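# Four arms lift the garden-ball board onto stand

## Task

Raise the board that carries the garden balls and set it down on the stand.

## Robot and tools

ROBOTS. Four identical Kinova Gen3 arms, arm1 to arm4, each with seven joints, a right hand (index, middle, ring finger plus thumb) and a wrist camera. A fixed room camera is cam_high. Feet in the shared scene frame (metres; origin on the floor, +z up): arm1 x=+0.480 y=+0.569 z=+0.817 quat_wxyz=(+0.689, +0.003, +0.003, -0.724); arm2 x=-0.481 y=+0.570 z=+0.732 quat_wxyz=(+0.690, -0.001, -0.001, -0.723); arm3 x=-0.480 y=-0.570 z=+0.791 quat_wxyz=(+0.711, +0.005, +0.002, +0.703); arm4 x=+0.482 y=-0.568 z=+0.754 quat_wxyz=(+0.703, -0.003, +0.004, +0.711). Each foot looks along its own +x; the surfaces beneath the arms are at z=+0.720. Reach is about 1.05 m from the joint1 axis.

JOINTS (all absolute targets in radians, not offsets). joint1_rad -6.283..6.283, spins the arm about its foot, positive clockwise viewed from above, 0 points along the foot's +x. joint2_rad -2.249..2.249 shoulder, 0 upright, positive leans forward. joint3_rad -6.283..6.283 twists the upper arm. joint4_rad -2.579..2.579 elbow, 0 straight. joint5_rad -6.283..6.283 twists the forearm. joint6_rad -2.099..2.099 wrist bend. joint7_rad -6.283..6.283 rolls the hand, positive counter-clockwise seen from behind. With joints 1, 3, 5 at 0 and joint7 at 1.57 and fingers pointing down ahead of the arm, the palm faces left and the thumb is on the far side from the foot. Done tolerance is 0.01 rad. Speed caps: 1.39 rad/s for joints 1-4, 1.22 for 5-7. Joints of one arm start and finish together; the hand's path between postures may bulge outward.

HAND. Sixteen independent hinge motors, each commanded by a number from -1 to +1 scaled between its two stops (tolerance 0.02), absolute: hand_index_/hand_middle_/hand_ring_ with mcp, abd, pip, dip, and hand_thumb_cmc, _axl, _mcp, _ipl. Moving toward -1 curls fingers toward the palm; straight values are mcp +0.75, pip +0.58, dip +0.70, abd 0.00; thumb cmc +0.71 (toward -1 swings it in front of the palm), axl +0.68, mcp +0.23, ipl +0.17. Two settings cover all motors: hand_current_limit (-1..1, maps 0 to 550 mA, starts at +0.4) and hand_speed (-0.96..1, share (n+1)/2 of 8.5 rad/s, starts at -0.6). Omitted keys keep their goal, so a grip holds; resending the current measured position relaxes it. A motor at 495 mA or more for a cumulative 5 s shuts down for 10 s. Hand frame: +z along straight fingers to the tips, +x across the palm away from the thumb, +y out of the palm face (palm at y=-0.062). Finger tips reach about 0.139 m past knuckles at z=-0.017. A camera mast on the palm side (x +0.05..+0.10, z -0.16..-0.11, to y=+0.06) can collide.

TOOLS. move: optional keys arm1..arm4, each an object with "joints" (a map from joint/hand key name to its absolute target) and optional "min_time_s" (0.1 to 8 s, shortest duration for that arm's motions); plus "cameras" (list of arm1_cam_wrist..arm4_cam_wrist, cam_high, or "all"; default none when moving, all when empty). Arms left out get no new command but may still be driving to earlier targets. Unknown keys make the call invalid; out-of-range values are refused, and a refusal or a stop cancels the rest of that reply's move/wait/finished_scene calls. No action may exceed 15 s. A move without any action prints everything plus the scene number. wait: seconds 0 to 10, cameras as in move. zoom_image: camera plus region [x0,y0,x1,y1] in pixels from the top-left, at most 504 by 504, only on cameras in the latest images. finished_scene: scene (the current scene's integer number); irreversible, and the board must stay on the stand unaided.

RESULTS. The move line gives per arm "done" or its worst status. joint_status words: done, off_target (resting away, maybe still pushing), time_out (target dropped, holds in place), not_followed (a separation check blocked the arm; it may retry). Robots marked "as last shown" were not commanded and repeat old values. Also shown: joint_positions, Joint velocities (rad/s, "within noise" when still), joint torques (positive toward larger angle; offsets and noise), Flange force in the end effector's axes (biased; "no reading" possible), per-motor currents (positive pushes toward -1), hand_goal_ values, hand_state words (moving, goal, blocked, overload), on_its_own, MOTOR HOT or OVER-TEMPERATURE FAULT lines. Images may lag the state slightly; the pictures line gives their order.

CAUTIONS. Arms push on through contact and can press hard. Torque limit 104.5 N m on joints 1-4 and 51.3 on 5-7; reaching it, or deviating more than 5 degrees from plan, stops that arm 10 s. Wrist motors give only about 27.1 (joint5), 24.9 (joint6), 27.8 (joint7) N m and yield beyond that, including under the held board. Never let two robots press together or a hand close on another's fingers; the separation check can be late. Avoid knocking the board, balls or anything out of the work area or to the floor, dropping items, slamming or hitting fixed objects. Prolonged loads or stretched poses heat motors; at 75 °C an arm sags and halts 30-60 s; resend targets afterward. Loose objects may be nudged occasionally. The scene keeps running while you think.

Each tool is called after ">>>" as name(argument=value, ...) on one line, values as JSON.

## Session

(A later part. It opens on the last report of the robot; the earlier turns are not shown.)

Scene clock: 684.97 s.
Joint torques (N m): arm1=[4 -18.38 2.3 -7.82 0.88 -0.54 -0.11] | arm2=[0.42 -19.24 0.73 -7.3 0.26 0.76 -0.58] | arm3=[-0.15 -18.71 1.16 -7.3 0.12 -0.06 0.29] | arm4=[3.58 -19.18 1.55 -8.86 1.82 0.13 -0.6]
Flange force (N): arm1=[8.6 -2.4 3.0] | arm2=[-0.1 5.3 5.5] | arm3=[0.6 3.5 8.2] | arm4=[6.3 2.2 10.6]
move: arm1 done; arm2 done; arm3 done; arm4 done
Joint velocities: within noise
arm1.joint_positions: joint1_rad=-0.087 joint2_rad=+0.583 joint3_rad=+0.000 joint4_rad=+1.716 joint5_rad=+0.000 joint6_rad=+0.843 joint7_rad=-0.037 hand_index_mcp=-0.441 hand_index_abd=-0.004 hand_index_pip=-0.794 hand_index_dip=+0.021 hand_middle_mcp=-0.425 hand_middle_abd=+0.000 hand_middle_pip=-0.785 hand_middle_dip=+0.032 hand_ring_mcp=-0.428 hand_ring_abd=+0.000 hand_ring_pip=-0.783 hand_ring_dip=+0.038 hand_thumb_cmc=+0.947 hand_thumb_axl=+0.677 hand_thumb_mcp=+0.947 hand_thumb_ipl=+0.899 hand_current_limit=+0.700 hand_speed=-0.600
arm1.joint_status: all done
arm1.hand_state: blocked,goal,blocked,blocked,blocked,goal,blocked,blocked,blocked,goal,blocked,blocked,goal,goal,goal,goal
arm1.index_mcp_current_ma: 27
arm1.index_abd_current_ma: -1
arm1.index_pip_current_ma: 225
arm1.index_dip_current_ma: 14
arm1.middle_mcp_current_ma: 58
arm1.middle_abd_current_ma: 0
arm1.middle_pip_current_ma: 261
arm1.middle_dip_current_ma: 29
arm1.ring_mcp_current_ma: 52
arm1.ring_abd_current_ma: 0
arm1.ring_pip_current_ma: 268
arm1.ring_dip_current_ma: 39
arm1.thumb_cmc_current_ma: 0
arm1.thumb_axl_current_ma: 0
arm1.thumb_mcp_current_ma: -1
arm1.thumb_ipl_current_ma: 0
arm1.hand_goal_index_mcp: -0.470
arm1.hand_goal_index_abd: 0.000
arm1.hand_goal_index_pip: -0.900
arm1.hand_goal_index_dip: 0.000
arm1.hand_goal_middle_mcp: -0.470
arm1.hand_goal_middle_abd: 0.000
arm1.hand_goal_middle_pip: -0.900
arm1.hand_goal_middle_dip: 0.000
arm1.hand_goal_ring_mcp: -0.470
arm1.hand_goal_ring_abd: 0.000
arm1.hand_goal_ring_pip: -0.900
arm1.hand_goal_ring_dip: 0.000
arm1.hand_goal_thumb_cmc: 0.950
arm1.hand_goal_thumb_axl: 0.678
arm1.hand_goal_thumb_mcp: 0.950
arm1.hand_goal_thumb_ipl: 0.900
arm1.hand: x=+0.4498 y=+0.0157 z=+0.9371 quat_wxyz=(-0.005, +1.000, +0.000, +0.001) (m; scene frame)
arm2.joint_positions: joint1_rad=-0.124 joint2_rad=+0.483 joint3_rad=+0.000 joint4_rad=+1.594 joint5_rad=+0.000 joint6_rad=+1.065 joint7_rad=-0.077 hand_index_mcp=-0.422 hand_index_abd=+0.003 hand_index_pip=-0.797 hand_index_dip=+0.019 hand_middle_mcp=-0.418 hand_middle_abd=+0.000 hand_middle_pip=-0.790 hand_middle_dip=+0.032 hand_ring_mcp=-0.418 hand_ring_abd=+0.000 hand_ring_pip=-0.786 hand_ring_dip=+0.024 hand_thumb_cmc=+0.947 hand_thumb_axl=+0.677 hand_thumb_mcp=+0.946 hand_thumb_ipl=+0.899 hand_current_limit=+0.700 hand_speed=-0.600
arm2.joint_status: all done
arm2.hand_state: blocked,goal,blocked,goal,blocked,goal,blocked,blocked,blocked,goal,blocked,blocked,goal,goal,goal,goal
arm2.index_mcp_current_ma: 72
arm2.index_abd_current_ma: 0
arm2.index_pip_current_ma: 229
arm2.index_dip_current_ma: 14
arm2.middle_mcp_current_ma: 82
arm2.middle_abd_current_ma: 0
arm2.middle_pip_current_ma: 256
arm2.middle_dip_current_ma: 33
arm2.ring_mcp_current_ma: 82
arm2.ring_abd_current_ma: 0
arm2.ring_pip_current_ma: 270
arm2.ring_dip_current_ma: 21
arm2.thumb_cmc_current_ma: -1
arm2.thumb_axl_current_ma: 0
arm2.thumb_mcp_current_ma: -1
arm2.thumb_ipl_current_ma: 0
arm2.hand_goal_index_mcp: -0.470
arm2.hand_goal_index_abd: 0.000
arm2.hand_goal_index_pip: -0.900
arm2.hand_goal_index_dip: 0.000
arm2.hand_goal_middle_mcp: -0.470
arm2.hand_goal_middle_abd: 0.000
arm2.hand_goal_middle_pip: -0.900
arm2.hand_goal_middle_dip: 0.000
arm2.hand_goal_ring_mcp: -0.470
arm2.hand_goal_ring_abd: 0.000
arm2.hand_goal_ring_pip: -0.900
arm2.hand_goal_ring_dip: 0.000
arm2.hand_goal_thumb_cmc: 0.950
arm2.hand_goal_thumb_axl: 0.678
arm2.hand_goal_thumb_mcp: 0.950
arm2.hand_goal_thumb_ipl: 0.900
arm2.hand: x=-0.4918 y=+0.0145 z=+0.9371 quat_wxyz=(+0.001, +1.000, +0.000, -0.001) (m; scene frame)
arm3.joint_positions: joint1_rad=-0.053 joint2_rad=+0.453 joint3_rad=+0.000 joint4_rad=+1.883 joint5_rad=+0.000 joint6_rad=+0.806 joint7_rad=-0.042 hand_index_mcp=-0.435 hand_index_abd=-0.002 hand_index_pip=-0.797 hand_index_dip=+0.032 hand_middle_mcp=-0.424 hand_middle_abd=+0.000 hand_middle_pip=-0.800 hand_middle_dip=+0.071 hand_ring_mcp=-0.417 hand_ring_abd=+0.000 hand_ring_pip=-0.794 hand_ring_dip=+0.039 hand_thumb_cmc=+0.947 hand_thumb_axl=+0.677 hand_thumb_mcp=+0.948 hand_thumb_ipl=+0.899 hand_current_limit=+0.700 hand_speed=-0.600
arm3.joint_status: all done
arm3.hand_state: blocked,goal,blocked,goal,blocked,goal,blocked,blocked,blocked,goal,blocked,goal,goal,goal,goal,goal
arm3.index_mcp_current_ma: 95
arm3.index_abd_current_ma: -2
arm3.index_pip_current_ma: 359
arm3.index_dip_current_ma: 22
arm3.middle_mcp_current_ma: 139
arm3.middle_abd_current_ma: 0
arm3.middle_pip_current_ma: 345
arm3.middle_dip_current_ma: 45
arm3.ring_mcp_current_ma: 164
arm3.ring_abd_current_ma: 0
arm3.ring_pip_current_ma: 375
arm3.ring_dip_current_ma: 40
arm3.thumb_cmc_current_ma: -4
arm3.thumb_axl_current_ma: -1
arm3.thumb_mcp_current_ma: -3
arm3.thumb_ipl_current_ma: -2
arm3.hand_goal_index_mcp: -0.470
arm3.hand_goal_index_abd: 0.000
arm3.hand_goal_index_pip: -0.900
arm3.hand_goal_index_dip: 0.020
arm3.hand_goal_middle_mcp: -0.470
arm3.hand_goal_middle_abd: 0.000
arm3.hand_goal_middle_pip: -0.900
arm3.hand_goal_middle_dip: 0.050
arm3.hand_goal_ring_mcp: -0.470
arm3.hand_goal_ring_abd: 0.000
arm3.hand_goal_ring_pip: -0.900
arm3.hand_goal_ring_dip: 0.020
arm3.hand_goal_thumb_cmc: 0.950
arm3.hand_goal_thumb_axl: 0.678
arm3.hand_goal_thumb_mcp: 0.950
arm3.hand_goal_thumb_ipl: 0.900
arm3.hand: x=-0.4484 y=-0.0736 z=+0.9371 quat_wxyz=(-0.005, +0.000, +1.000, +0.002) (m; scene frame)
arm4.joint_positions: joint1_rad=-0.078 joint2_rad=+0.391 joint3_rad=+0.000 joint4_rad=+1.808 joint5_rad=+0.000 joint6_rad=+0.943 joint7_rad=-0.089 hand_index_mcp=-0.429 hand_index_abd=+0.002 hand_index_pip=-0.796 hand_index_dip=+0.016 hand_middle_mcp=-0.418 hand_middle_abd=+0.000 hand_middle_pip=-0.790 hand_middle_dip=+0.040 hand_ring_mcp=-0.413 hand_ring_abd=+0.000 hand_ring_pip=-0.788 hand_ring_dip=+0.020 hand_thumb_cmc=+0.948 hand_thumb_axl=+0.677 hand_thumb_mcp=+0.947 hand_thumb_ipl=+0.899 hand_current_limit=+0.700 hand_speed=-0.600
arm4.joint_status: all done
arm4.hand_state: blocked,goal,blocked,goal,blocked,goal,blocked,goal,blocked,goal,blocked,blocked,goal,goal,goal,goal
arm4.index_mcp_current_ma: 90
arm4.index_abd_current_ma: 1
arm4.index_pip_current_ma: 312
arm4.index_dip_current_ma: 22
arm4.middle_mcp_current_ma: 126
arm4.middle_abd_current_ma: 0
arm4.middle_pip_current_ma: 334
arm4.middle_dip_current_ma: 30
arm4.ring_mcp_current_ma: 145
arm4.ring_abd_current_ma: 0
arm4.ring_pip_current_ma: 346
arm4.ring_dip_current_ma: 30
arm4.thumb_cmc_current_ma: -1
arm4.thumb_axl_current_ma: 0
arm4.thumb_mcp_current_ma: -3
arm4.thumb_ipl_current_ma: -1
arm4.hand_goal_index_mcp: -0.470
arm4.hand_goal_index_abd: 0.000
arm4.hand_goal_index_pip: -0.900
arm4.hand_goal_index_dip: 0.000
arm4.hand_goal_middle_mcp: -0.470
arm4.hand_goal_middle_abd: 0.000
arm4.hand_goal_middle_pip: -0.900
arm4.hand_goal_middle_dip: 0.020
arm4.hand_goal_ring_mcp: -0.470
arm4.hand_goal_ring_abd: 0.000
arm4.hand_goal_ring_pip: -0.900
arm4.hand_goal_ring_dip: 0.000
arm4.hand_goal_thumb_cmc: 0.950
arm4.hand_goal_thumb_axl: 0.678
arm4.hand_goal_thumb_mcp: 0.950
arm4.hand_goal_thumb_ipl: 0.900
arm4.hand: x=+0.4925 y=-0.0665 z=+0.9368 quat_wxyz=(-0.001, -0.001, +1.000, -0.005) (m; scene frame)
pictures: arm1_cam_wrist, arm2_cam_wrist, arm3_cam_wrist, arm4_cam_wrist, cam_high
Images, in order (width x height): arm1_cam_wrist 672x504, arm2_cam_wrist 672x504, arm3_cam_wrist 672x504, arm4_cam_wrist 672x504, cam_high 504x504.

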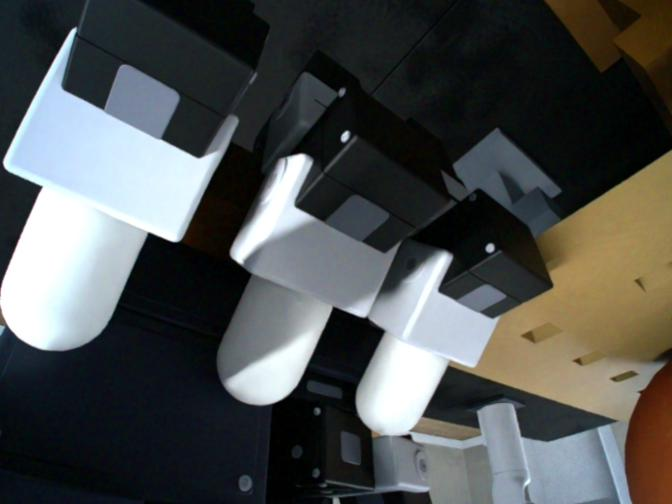

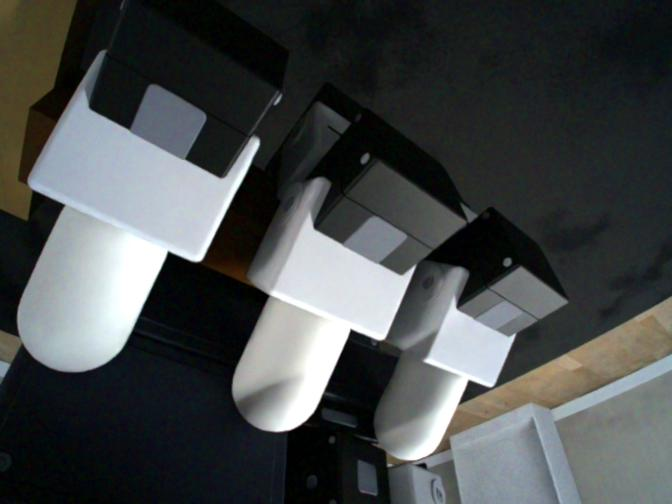

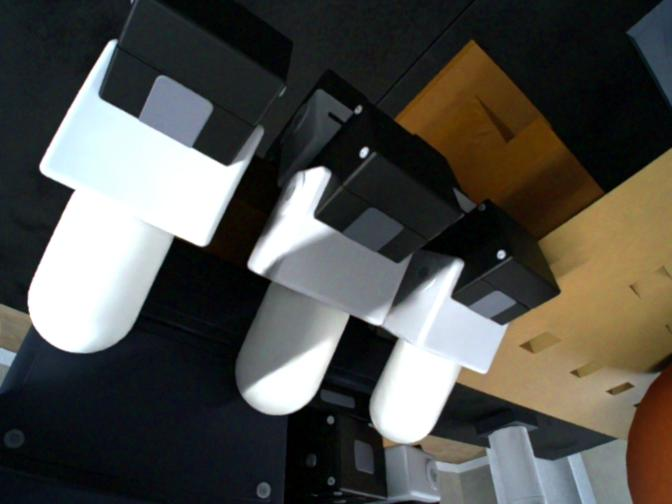

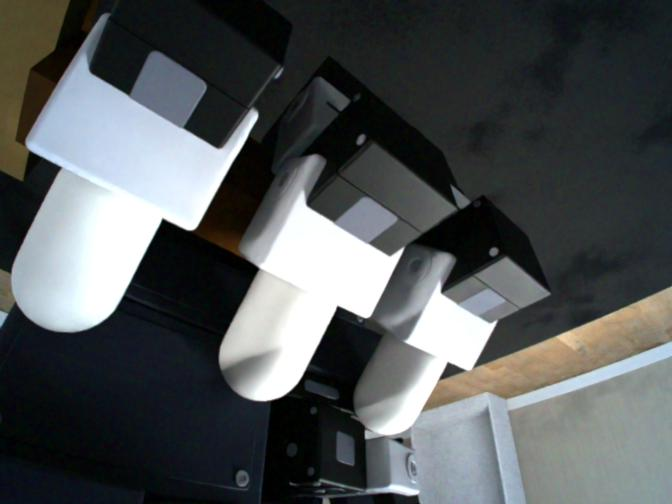

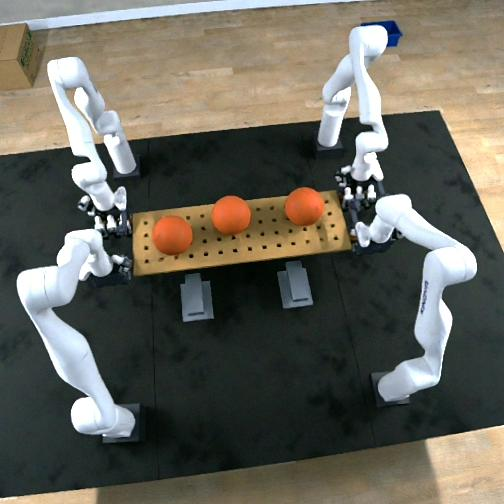

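>>> move(arm1={"joints": {"joint1_rad": -0.0837, "joint2_rad": 0.6561, "joint4_rad": 1.5677, "joint6_rad": 0.9178, "joint7_rad": -0.0341}, "min_time_s": 3}, arm2={"joints": {"joint1_rad": -0.1178, "joint2_rad": 0.5678, "joint4_rad": 1.4453, "joint6_rad": 1.1285, "joint7_rad": -0.0711}, "min_time_s": 3}, arm3={"joints": {"joint1_rad": -0.0579, "joint2_rad": 0.3805, "joint4_rad": 2.0098, "joint6_rad": 0.7513, "joint7_rad": -0.0466}, "min_time_s": 3}, arm4={"joints": {"joint1_rad": -0.0873, "joint2_rad": 0.3119, "joint4_rad": 1.9337, "joint6_rad": 0.896, "joint7_rad": -0.0986}, "min_time_s": 3})

>>> move(arm1={"joints": {"joint1_rad": -0.0812, "joint2_rad": 0.7339, "joint4_rad": 1.4074, "joint6_rad": 1.0003, "joint7_rad": -0.0316}, "min_time_s": 3}, arm2={"joints": {"joint1_rad": -0.1127, "joint2_rad": 0.657, "joint4_rad": 1.2813, "joint6_rad": 1.2033, "joint7_rad": -0.0659}, "min_time_s": 3}, arm3={"joints": {"joint1_rad": -0.0636, "joint2_rad": 0.3081, "joint4_rad": 2.1308, "joint6_rad": 0.7027, "joint7_rad": -0.0522}, "min_time_s": 3}, arm4={"joints": {"joint1_rad": -0.099, "joint2_rad": 0.2321, "joint4_rad": 2.0522, "joint6_rad": 0.8573, "joint7_rad": -0.1104}, "min_time_s": 3}, cameras=["all"])

>>> zoom_image(camera="cam_high", region=[90, 140, 400, 310])

>>> zoom_image(camera="cam_high", region=[120, 170, 220, 270])

>>> zoom_image(camera="cam_high", region=[270, 150, 370, 250])

Scene clock: 696.17 s.
Joint torques (N m): arm1=[4.41 -20.56 2.69 -8.58 1.06 -0.5 -0.14] | arm2=[0.57 -20.43 0.94 -7.05 0.29 1 -0.55] | arm3=[-0.15 -17.21 0.91 -7.17 0.13 -0.08 0.33] | arm4=[3.82 -16.64 1.82 -8.03 1.99 0.25 -0.66]
Flange force (N): arm1=[8.7 -2.8 4.2] | arm2=[0.3 5.8 4.3] | arm3=[0.8 3.2 9.5] | arm4=[7.2 2.4 9.5]
move: arm1 done; arm2 done; arm3 done; arm4 done
Joint velocities: within noise
arm1.joint_positions: joint1_rad=-0.084 joint2_rad=+0.656 joint3_rad=+0.000 joint4_rad=+1.568 joint5_rad=+0.000 joint6_rad=+0.918 joint7_rad=-0.034 hand_index_mcp=-0.441 hand_index_abd=-0.004 hand_index_pip=-0.795 hand_index_dip=+0.021 hand_middle_mcp=-0.425 hand_middle_abd=+0.000 hand_middle_pip=-0.785 hand_middle_dip=+0.032 hand_ring_mcp=-0.428 hand_ring_abd=+0.000 hand_ring_pip=-0.783 hand_ring_dip=+0.038 hand_thumb_cmc=+0.947 hand_thumb_axl=+0.677 hand_thumb_mcp=+0.947 hand_thumb_ipl=+0.899 hand_current_limit=+0.700 hand_speed=-0.600
arm1.joint_status: all done
arm1.hand_state: blocked,goal,blocked,blocked,blocked,goal,blocked,blocked,blocked,goal,blocked,blocked,goal,goal,goal,goal
arm1.index_mcp_current_ma: 27
arm1.index_abd_current_ma: -1
arm1.index_pip_current_ma: 224
arm1.index_dip_current_ma: 14
arm1.middle_mcp_current_ma: 58
arm1.middle_abd_current_ma: 0
arm1.middle_pip_current_ma: 261
arm1.middle_dip_current_ma: 29
arm1.ring_mcp_current_ma: 52
arm1.ring_abd_current_ma: 0
arm1.ring_pip_current_ma: 267
arm1.ring_dip_current_ma: 39
arm1.thumb_cmc_current_ma: 0
arm1.thumb_axl_current_ma: 0
arm1.thumb_mcp_current_ma: -1
arm1.thumb_ipl_current_ma: 0
arm1.hand_goal_index_mcp: -0.470
arm1.hand_goal_index_abd: 0.000
arm1.hand_goal_index_pip: -0.900
arm1.hand_goal_index_dip: 0.000
arm1.hand_goal_middle_mcp: -0.470
arm1.hand_goal_middle_abd: 0.000
arm1.hand_goal_middle_pip: -0.900
arm1.hand_goal_middle_dip: 0.000
arm1.hand_goal_ring_mcp: -0.470
arm1.hand_goal_ring_abd: 0.000
arm1.hand_goal_ring_pip: -0.900
arm1.hand_goal_ring_dip: 0.000
arm1.hand_goal_thumb_cmc: 0.950
arm1.hand_goal_thumb_axl: 0.678
arm1.hand_goal_thumb_mcp: 0.950
arm1.hand_goal_thumb_ipl: 0.900
arm1.hand: x=+0.4498 y=-0.0243 z=+0.9370 quat_wxyz=(-0.004, +1.000, +0.000, +0.001) (m; scene frame)
arm2.joint_positions: joint1_rad=-0.118 joint2_rad=+0.568 joint3_rad=+0.000 joint4_rad=+1.445 joint5_rad=+0.000 joint6_rad=+1.129 joint7_rad=-0.071 hand_index_mcp=-0.422 hand_index_abd=+0.003 hand_index_pip=-0.797 hand_index_dip=+0.021 hand_middle_mcp=-0.418 hand_middle_abd=+0.000 hand_middle_pip=-0.790 hand_middle_dip=+0.032 hand_ring_mcp=-0.418 hand_ring_abd=+0.000 hand_ring_pip=-0.786 hand_ring_dip=+0.024 hand_thumb_cmc=+0.947 hand_thumb_axl=+0.677 hand_thumb_mcp=+0.946 hand_thumb_ipl=+0.899 hand_current_limit=+0.700 hand_speed=-0.600
arm2.joint_status: all done
arm2.hand_state: blocked,goal,blocked,blocked,blocked,goal,blocked,blocked,blocked,goal,blocked,blocked,goal,goal,goal,goal
arm2.index_mcp_current_ma: 70
arm2.index_abd_current_ma: 0
arm2.index_pip_current_ma: 227
arm2.index_dip_current_ma: 16
arm2.middle_mcp_current_ma: 82
arm2.middle_abd_current_ma: 0
arm2.middle_pip_current_ma: 256
arm2.middle_dip_current_ma: 33
arm2.ring_mcp_current_ma: 82
arm2.ring_abd_current_ma: 0
arm2.ring_pip_current_ma: 270
arm2.ring_dip_current_ma: 21
arm2.thumb_cmc_current_ma: -1
arm2.thumb_axl_current_ma: 0
arm2.thumb_mcp_current_ma: -1
arm2.thumb_ipl_current_ma: 0
arm2.hand_goal_index_mcp: -0.470
arm2.hand_goal_index_abd: 0.000
arm2.hand_goal_index_pip: -0.900
arm2.hand_goal_index_dip: 0.000
arm2.hand_goal_middle_mcp: -0.470
arm2.hand_goal_middle_abd: 0.000
arm2.hand_goal_middle_pip: -0.900
arm2.hand_goal_middle_dip: 0.000
arm2.hand_goal_ring_mcp: -0.470
arm2.hand_goal_ring_abd: 0.000
arm2.hand_goal_ring_pip: -0.900
arm2.hand_goal_ring_dip: 0.000
arm2.hand_goal_thumb_cmc: 0.950
arm2.hand_goal_thumb_axl: 0.678
arm2.hand_goal_thumb_mcp: 0.950
arm2.hand_goal_thumb_ipl: 0.900
arm2.hand: x=-0.4918 y=-0.0256 z=+0.9369 quat_wxyz=(+0.001, +1.000, +0.000, -0.001) (m; scene frame)
arm3.joint_positions: joint1_rad=-0.058 joint2_rad=+0.381 joint3_rad=+0.000 joint4_rad=+2.010 joint5_rad=+0.000 joint6_rad=+0.751 joint7_rad=-0.047 hand_index_mcp=-0.434 hand_index_abd=-0.002 hand_index_pip=-0.798 hand_index_dip=+0.032 hand_middle_mcp=-0.423 hand_middle_abd=+0.000 hand_middle_pip=-0.800 hand_middle_dip=+0.071 hand_ring_mcp=-0.417 hand_ring_abd=+0.000 hand_ring_pip=-0.794 hand_ring_dip=+0.039 hand_thumb_cmc=+0.947 hand_thumb_axl=+0.677 hand_thumb_mcp=+0.948 hand_thumb_ipl=+0.899 hand_current_limit=+0.700 hand_speed=-0.600
arm3.joint_status: all done
arm3.hand_state: blocked,goal,blocked,goal,blocked,goal,blocked,blocked,blocked,goal,blocked,goal,goal,goal,goal,goal
arm3.index_mcp_current_ma: 100
arm3.index_abd_current_ma: -1
arm3.index_pip_current_ma: 355
arm3.index_dip_current_ma: 22
arm3.middle_mcp_current_ma: 141
arm3.middle_abd_current_ma: 0
arm3.middle_pip_current_ma: 345
arm3.middle_dip_current_ma: 45
arm3.ring_mcp_current_ma: 164
arm3.ring_abd_current_ma: 0
arm3.ring_pip_current_ma: 375
arm3.ring_dip_current_ma: 40
arm3.thumb_cmc_current_ma: -4
arm3.thumb_axl_current_ma: -1
arm3.thumb_mcp_current_ma: -3
arm3.thumb_ipl_current_ma: -2
arm3.hand_goal_index_mcp: -0.470
arm3.hand_goal_index_abd: 0.000
arm3.hand_goal_index_pip: -0.900
arm3.hand_goal_index_dip: 0.020
arm3.hand_goal_middle_mcp: -0.470
arm3.hand_goal_middle_abd: 0.000
arm3.hand_goal_middle_pip: -0.900
arm3.hand_goal_middle_dip: 0.050
arm3.hand_goal_ring_mcp: -0.470
arm3.hand_goal_ring_abd: 0.000
arm3.hand_goal_ring_pip: -0.900
arm3.hand_goal_ring_dip: 0.020
arm3.hand_goal_thumb_cmc: 0.950
arm3.hand_goal_thumb_axl: 0.678
arm3.hand_goal_thumb_mcp: 0.950
arm3.hand_goal_thumb_ipl: 0.900
arm3.hand: x=-0.4484 y=-0.1137 z=+0.9370 quat_wxyz=(-0.005, +0.000, +1.000, +0.002) (m; scene frame)
arm4.joint_positions: joint1_rad=-0.087 joint2_rad=+0.312 joint3_rad=+0.000 joint4_rad=+1.934 joint5_rad=+0.000 joint6_rad=+0.896 joint7_rad=-0.099 hand_index_mcp=-0.429 hand_index_abd=+0.002 hand_index_pip=-0.796 hand_index_dip=+0.016 hand_middle_mcp=-0.418 hand_middle_abd=+0.000 hand_middle_pip=-0.791 hand_middle_dip=+0.040 hand_ring_mcp=-0.413 hand_ring_abd=+0.000 hand_ring_pip=-0.788 hand_ring_dip=+0.020 hand_thumb_cmc=+0.948 hand_thumb_axl=+0.677 hand_thumb_mcp=+0.947 hand_thumb_ipl=+0.899 hand_current_limit=+0.700 hand_speed=-0.600
arm4.joint_status: all done
arm4.hand_state: blocked,goal,blocked,goal,blocked,goal,blocked,goal,blocked,goal,blocked,blocked,goal,goal,goal,goal
arm4.index_mcp_current_ma: 91
arm4.index_abd_current_ma: 1
arm4.index_pip_current_ma: 310
arm4.index_dip_current_ma: 22
arm4.middle_mcp_current_ma: 126
arm4.middle_abd_current_ma: 0
arm4.middle_pip_current_ma: 333
arm4.middle_dip_current_ma: 30
arm4.ring_mcp_current_ma: 145
arm4.ring_abd_current_ma: 0
arm4.ring_pip_current_ma: 346
arm4.ring_dip_current_ma: 30
arm4.thumb_cmc_current_ma: -1
arm4.thumb_axl_current_ma: 0
arm4.thumb_mcp_current_ma: -3
arm4.thumb_ipl_current_ma: -1
arm4.hand_goal_index_mcp: -0.470
arm4.hand_goal_index_abd: 0.000
arm4.hand_goal_index_pip: -0.900
arm4.hand_goal_index_dip: 0.000
arm4.hand_goal_middle_mcp: -0.470
arm4.hand_goal_middle_abd: 0.000
arm4.hand_goal_middle_pip: -0.900
arm4.hand_goal_middle_dip: 0.020
arm4.hand_goal_ring_mcp: -0.470
arm4.hand_goal_ring_abd: 0.000
arm4.hand_goal_ring_pip: -0.900
arm4.hand_goal_ring_dip: 0.000
arm4.hand_goal_thumb_cmc: 0.950
arm4.hand_goal_thumb_axl: 0.678
arm4.hand_goal_thumb_mcp: 0.950
arm4.hand_goal_thumb_ipl: 0.900
arm4.hand: x=+0.4925 y=-0.1065 z=+0.9368 quat_wxyz=(-0.001, -0.001, +1.000, -0.005) (m; scene frame)
pictures: none

Scene clock: 699.47 s.
Joint torques (N m): arm1=[4.79 -21.89 2.88 -8.86 1.14 -0.54 -0.14] | arm2=[0.66 -22.72 0.96 -7.77 0.29 0.96 -0.56] | arm3=[-1.36 -14.86 -0.15 -6.63 -0.29 -0.11 0.45] | arm4=[4.75 -14.77 2.86 -7.77 2.43 0.34 -0.86]
Flange force (N): arm1=[8.8 -2.9 3.5] | arm2=[0.4 5.6 5.2] | arm3=[-2.2 3.1 8.6] | arm4=[9.8 2.2 10.3]
move: arm1 done; arm2 done; arm3 done; arm4 done
Joint velocities: within noise
arm1.joint_positions: joint1_rad=-0.081 joint2_rad=+0.734 joint3_rad=+0.000 joint4_rad=+1.407 joint5_rad=+0.000 joint6_rad=+1.000 joint7_rad=-0.032 hand_index_mcp=-0.441 hand_index_abd=-0.004 hand_index_pip=-0.795 hand_index_dip=+0.021 hand_middle_mcp=-0.425 hand_middle_abd=+0.000 hand_middle_pip=-0.785 hand_middle_dip=+0.032 hand_ring_mcp=-0.428 hand_ring_abd=+0.000 hand_ring_pip=-0.783 hand_ring_dip=+0.038 hand_thumb_cmc=+0.947 hand_thumb_axl=+0.677 hand_thumb_mcp=+0.947 hand_thumb_ipl=+0.899 hand_current_limit=+0.700 hand_speed=-0.600
arm1.joint_status: all done
arm1.hand_state: blocked,goal,blocked,blocked,blocked,goal,blocked,blocked,blocked,goal,blocked,blocked,goal,goal,goal,goal
arm1.index_mcp_current_ma: 27
arm1.index_abd_current_ma: -1
arm1.index_pip_current_ma: 224
arm1.index_dip_current_ma: 15
arm1.middle_mcp_current_ma: 58
arm1.middle_abd_current_ma: 0
arm1.middle_pip_current_ma: 261
arm1.middle_dip_current_ma: 29
arm1.ring_mcp_current_ma: 53
arm1.ring_abd_current_ma: 0
arm1.ring_pip_current_ma: 267
arm1.ring_dip_current_ma: 39
arm1.thumb_cmc_current_ma: 0
arm1.thumb_axl_current_ma: 0
arm1.thumb_mcp_current_ma: -1
arm1.thumb_ipl_current_ma: 0
arm1.hand_goal_index_mcp: -0.470
arm1.hand_goal_index_abd: 0.000
arm1.hand_goal_index_pip: -0.900
arm1.hand_goal_index_dip: 0.000
arm1.hand_goal_middle_mcp: -0.470
arm1.hand_goal_middle_abd: 0.000
arm1.hand_goal_middle_pip: -0.900
arm1.hand_goal_middle_dip: 0.000
arm1.hand_goal_ring_mcp: -0.470
arm1.hand_goal_ring_abd: 0.000
arm1.hand_goal_ring_pip: -0.900
arm1.hand_goal_ring_dip: 0.000
arm1.hand_goal_thumb_cmc: 0.950
arm1.hand_goal_thumb_axl: 0.678
arm1.hand_goal_thumb_mcp: 0.950
arm1.hand_goal_thumb_ipl: 0.900
arm1.hand: x=+0.4498 y=-0.0643 z=+0.9369 quat_wxyz=(-0.004, +1.000, +0.000, +0.001) (m; scene frame)
arm2.joint_positions: joint1_rad=-0.113 joint2_rad=+0.657 joint3_rad=+0.000 joint4_rad=+1.281 joint5_rad=+0.000 joint6_rad=+1.203 joint7_rad=-0.066 hand_index_mcp=-0.423 hand_index_abd=+0.003 hand_index_pip=-0.798 hand_index_dip=+0.022 hand_middle_mcp=-0.418 hand_middle_abd=+0.000 hand_middle_pip=-0.790 hand_middle_dip=+0.032 hand_ring_mcp=-0.418 hand_ring_abd=+0.000 hand_ring_pip=-0.786 hand_ring_dip=+0.024 hand_thumb_cmc=+0.947 hand_thumb_axl=+0.677 hand_thumb_mcp=+0.946 hand_thumb_ipl=+0.899 hand_current_limit=+0.700 hand_speed=-0.600
arm2.joint_status: all done
arm2.hand_state: blocked,goal,blocked,blocked,blocked,goal,blocked,blocked,blocked,goal,blocked,blocked,goal,goal,goal,goal
arm2.index_mcp_current_ma: 68
arm2.index_abd_current_ma: 0
arm2.index_pip_current_ma: 225
arm2.index_dip_current_ma: 17
arm2.middle_mcp_current_ma: 82
arm2.middle_abd_current_ma: 0
arm2.middle_pip_current_ma: 256
arm2.middle_dip_current_ma: 33
arm2.ring_mcp_current_ma: 82
arm2.ring_abd_current_ma: 0
arm2.ring_pip_current_ma: 270
arm2.ring_dip_current_ma: 21
arm2.thumb_cmc_current_ma: -1
arm2.thumb_axl_current_ma: 0
arm2.thumb_mcp_current_ma: -1
arm2.thumb_ipl_current_ma: 0
arm2.hand_goal_index_mcp: -0.470
arm2.hand_goal_index_abd: 0.000
arm2.hand_goal_index_pip: -0.900
arm2.hand_goal_index_dip: 0.000
arm2.hand_goal_middle_mcp: -0.470
arm2.hand_goal_middle_abd: 0.000
arm2.hand_goal_middle_pip: -0.900
arm2.hand_goal_middle_dip: 0.000
arm2.hand_goal_ring_mcp: -0.470
arm2.hand_goal_ring_abd: 0.000
arm2.hand_goal_ring_pip: -0.900
arm2.hand_goal_ring_dip: 0.000
arm2.hand_goal_thumb_cmc: 0.950
arm2.hand_goal_thumb_axl: 0.678
arm2.hand_goal_thumb_mcp: 0.950
arm2.hand_goal_thumb_ipl: 0.900
arm2.hand: x=-0.4918 y=-0.0655 z=+0.9371 quat_wxyz=(+0.001, +1.000, +0.000, -0.001) (m; scene frame)
arm3.joint_positions: joint1_rad=-0.064 joint2_rad=+0.308 joint3_rad=+0.000 joint4_rad=+2.131 joint5_rad=+0.000 joint6_rad=+0.703 joint7_rad=-0.052 hand_index_mcp=-0.433 hand_index_abd=-0.002 hand_index_pip=-0.798 hand_index_dip=+0.032 hand_middle_mcp=-0.423 hand_middle_abd=+0.000 hand_middle_pip=-0.800 hand_middle_dip=+0.071 hand_ring_mcp=-0.417 hand_ring_abd=+0.000 hand_ring_pip=-0.794 hand_ring_dip=+0.039 hand_thumb_cmc=+0.947 hand_thumb_axl=+0.677 hand_thumb_mcp=+0.948 hand_thumb_ipl=+0.899 hand_current_limit=+0.700 hand_speed=-0.600
arm3.joint_status: all done
arm3.hand_state: blocked,goal,blocked,goal,blocked,goal,blocked,blocked,blocked,goal,blocked,goal,goal,goal,goal,goal
arm3.index_mcp_current_ma: 102
arm3.index_abd_current_ma: -1
arm3.index_pip_current_ma: 355
arm3.index_dip_current_ma: 22
arm3.middle_mcp_current_ma: 141
arm3.middle_abd_current_ma: 0
arm3.middle_pip_current_ma: 345
arm3.middle_dip_current_ma: 45
arm3.ring_mcp_current_ma: 164
arm3.ring_abd_current_ma: 0
arm3.ring_pip_current_ma: 375
arm3.ring_dip_current_ma: 40
arm3.thumb_cmc_current_ma: -4
arm3.thumb_axl_current_ma: -1
arm3.thumb_mcp_current_ma: -3
arm3.thumb_ipl_current_ma: -2
arm3.hand_goal_index_mcp: -0.470
arm3.hand_goal_index_abd: 0.000
arm3.hand_goal_index_pip: -0.900
arm3.hand_goal_index_dip: 0.020
arm3.hand_goal_middle_mcp: -0.470
arm3.hand_goal_middle_abd: 0.000
arm3.hand_goal_middle_pip: -0.900
arm3.hand_goal_middle_dip: 0.050
arm3.hand_goal_ring_mcp: -0.470
arm3.hand_goal_ring_abd: 0.000
arm3.hand_goal_ring_pip: -0.900
arm3.hand_goal_ring_dip: 0.020
arm3.hand_goal_thumb_cmc: 0.950
arm3.hand_goal_thumb_axl: 0.678
arm3.hand_goal_thumb_mcp: 0.950
arm3.hand_goal_thumb_ipl: 0.900
arm3.hand: x=-0.4484 y=-0.1536 z=+0.9370 quat_wxyz=(-0.005, +0.000, +1.000, +0.002) (m; scene frame)
arm4.joint_positions: joint1_rad=-0.099 joint2_rad=+0.232 joint3_rad=+0.000 joint4_rad=+2.052 joint5_rad=+0.000 joint6_rad=+0.857 joint7_rad=-0.110 hand_index_mcp=-0.428 hand_index_abd=+0.002 hand_index_pip=-0.798 hand_index_dip=+0.016 hand_middle_mcp=-0.418 hand_middle_abd=+0.000 hand_middle_pip=-0.791 hand_middle_dip=+0.040 hand_ring_mcp=-0.413 hand_ring_abd=+0.000 hand_ring_pip=-0.788 hand_ring_dip=+0.020 hand_thumb_cmc=+0.948 hand_thumb_axl=+0.677 hand_thumb_mcp=+0.947 hand_thumb_ipl=+0.899 hand_current_limit=+0.700 hand_speed=-0.600
arm4.joint_status: all done
arm4.hand_state: blocked,goal,blocked,goal,blocked,goal,blocked,goal,blocked,goal,blocked,blocked,goal,goal,goal,goal
arm4.index_mcp_current_ma: 93
arm4.index_abd_current_ma: 1
arm4.index_pip_current_ma: 300
arm4.index_dip_current_ma: 22
arm4.middle_mcp_current_ma: 126
arm4.middle_abd_current_ma: 0
arm4.middle_pip_current_ma: 330
arm4.middle_dip_current_ma: 30
arm4.ring_mcp_current_ma: 145
arm4.ring_abd_current_ma: 0
arm4.ring_pip_current_ma: 346
arm4.ring_dip_current_ma: 30
arm4.thumb_cmc_current_ma: -1
arm4.thumb_axl_current_ma: 0
arm4.thumb_mcp_current_ma: -3
arm4.thumb_ipl_current_ma: -1
arm4.hand_goal_index_mcp: -0.470
arm4.hand_goal_index_abd: 0.000
arm4.hand_goal_index_pip: -0.900
arm4.hand_goal_index_dip: 0.000
arm4.hand_goal_middle_mcp: -0.470
arm4.hand_goal_middle_abd: 0.000
arm4.hand_goal_middle_pip: -0.900
arm4.hand_goal_middle_dip: 0.020
arm4.hand_goal_ring_mcp: -0.470
arm4.hand_goal_ring_abd: 0.000
arm4.hand_goal_ring_pip: -0.900
arm4.hand_goal_ring_dip: 0.000
arm4.hand_goal_thumb_cmc: 0.950
arm4.hand_goal_thumb_axl: 0.678
arm4.hand_goal_thumb_mcp: 0.950
arm4.hand_goal_thumb_ipl: 0.900
arm4.hand: x=+0.4926 y=-0.1465 z=+0.9368 quat_wxyz=(-0.001, -0.001, +1.000, -0.005) (m; scene frame)
pictures: arm1_cam_wrist, arm2_cam_wrist, arm3_cam_wrist, arm4_cam_wrist, cam_high
Images, in order (width x height): arm1_cam_wrist 672x504, arm2_cam_wrist 672x504, arm3_cam_wrist 672x504, arm4_cam_wrist 672x504, cam_high 504x504.

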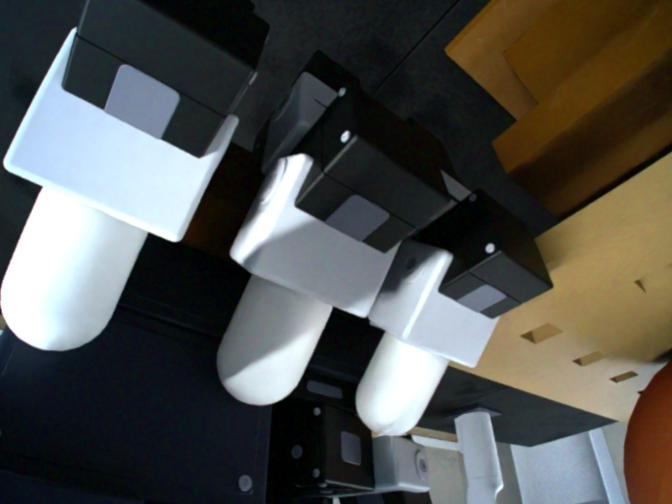

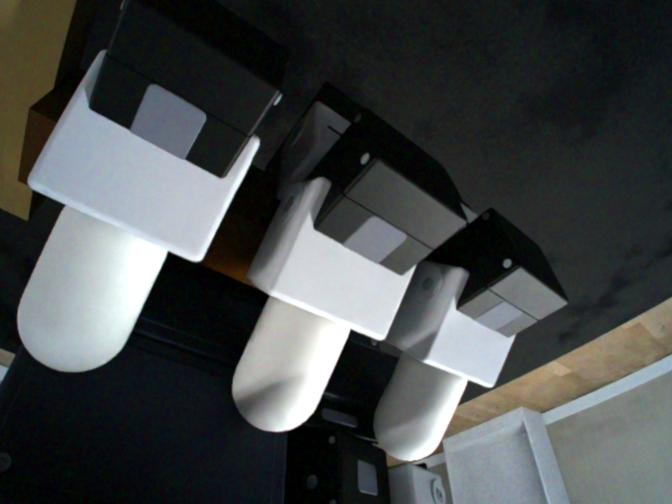

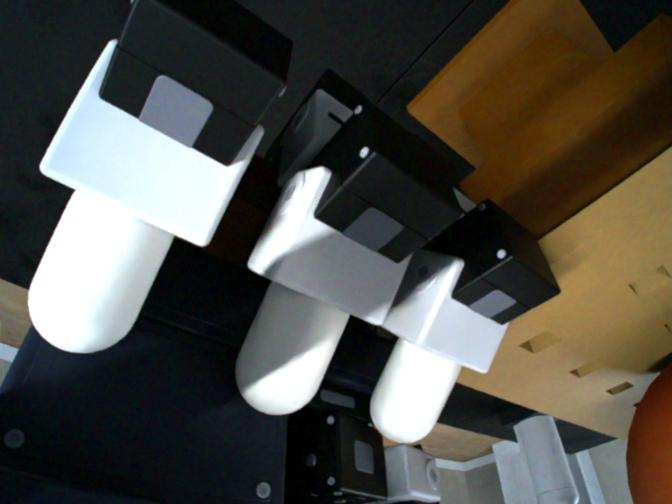

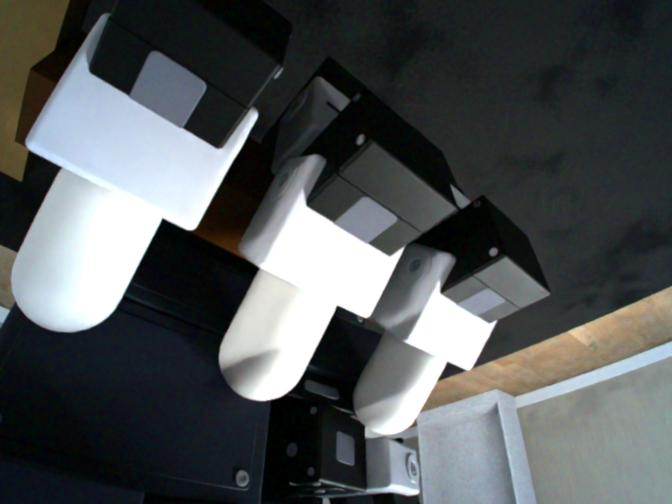

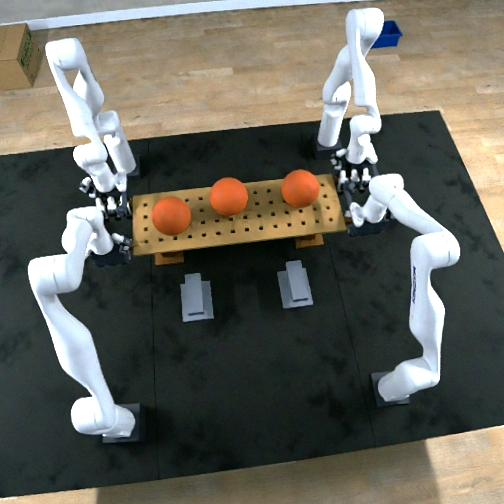

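Scaled by 1.626 from the camera's 504x504 image, which has a finer 720x720 frame.

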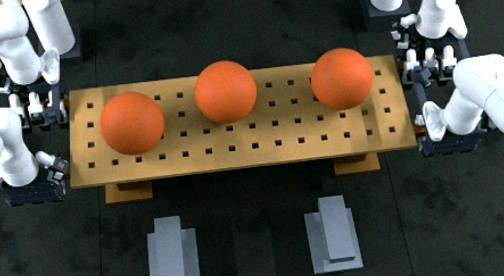

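Scaled by 5.040 from the camera's 504x504 image, which has a finer 720x720 frame.

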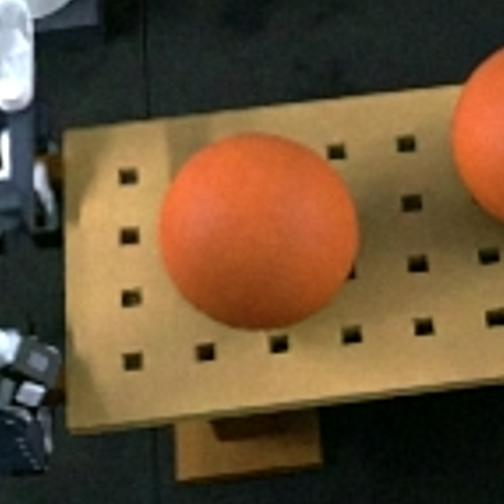

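Scaled by 5.040 from the camera's 504x504 image, which has a finer 720x720 frame.

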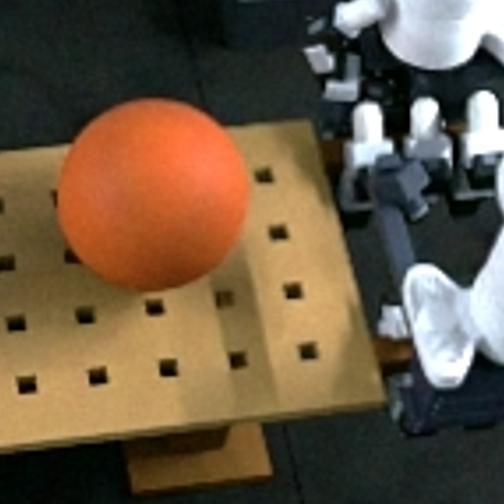

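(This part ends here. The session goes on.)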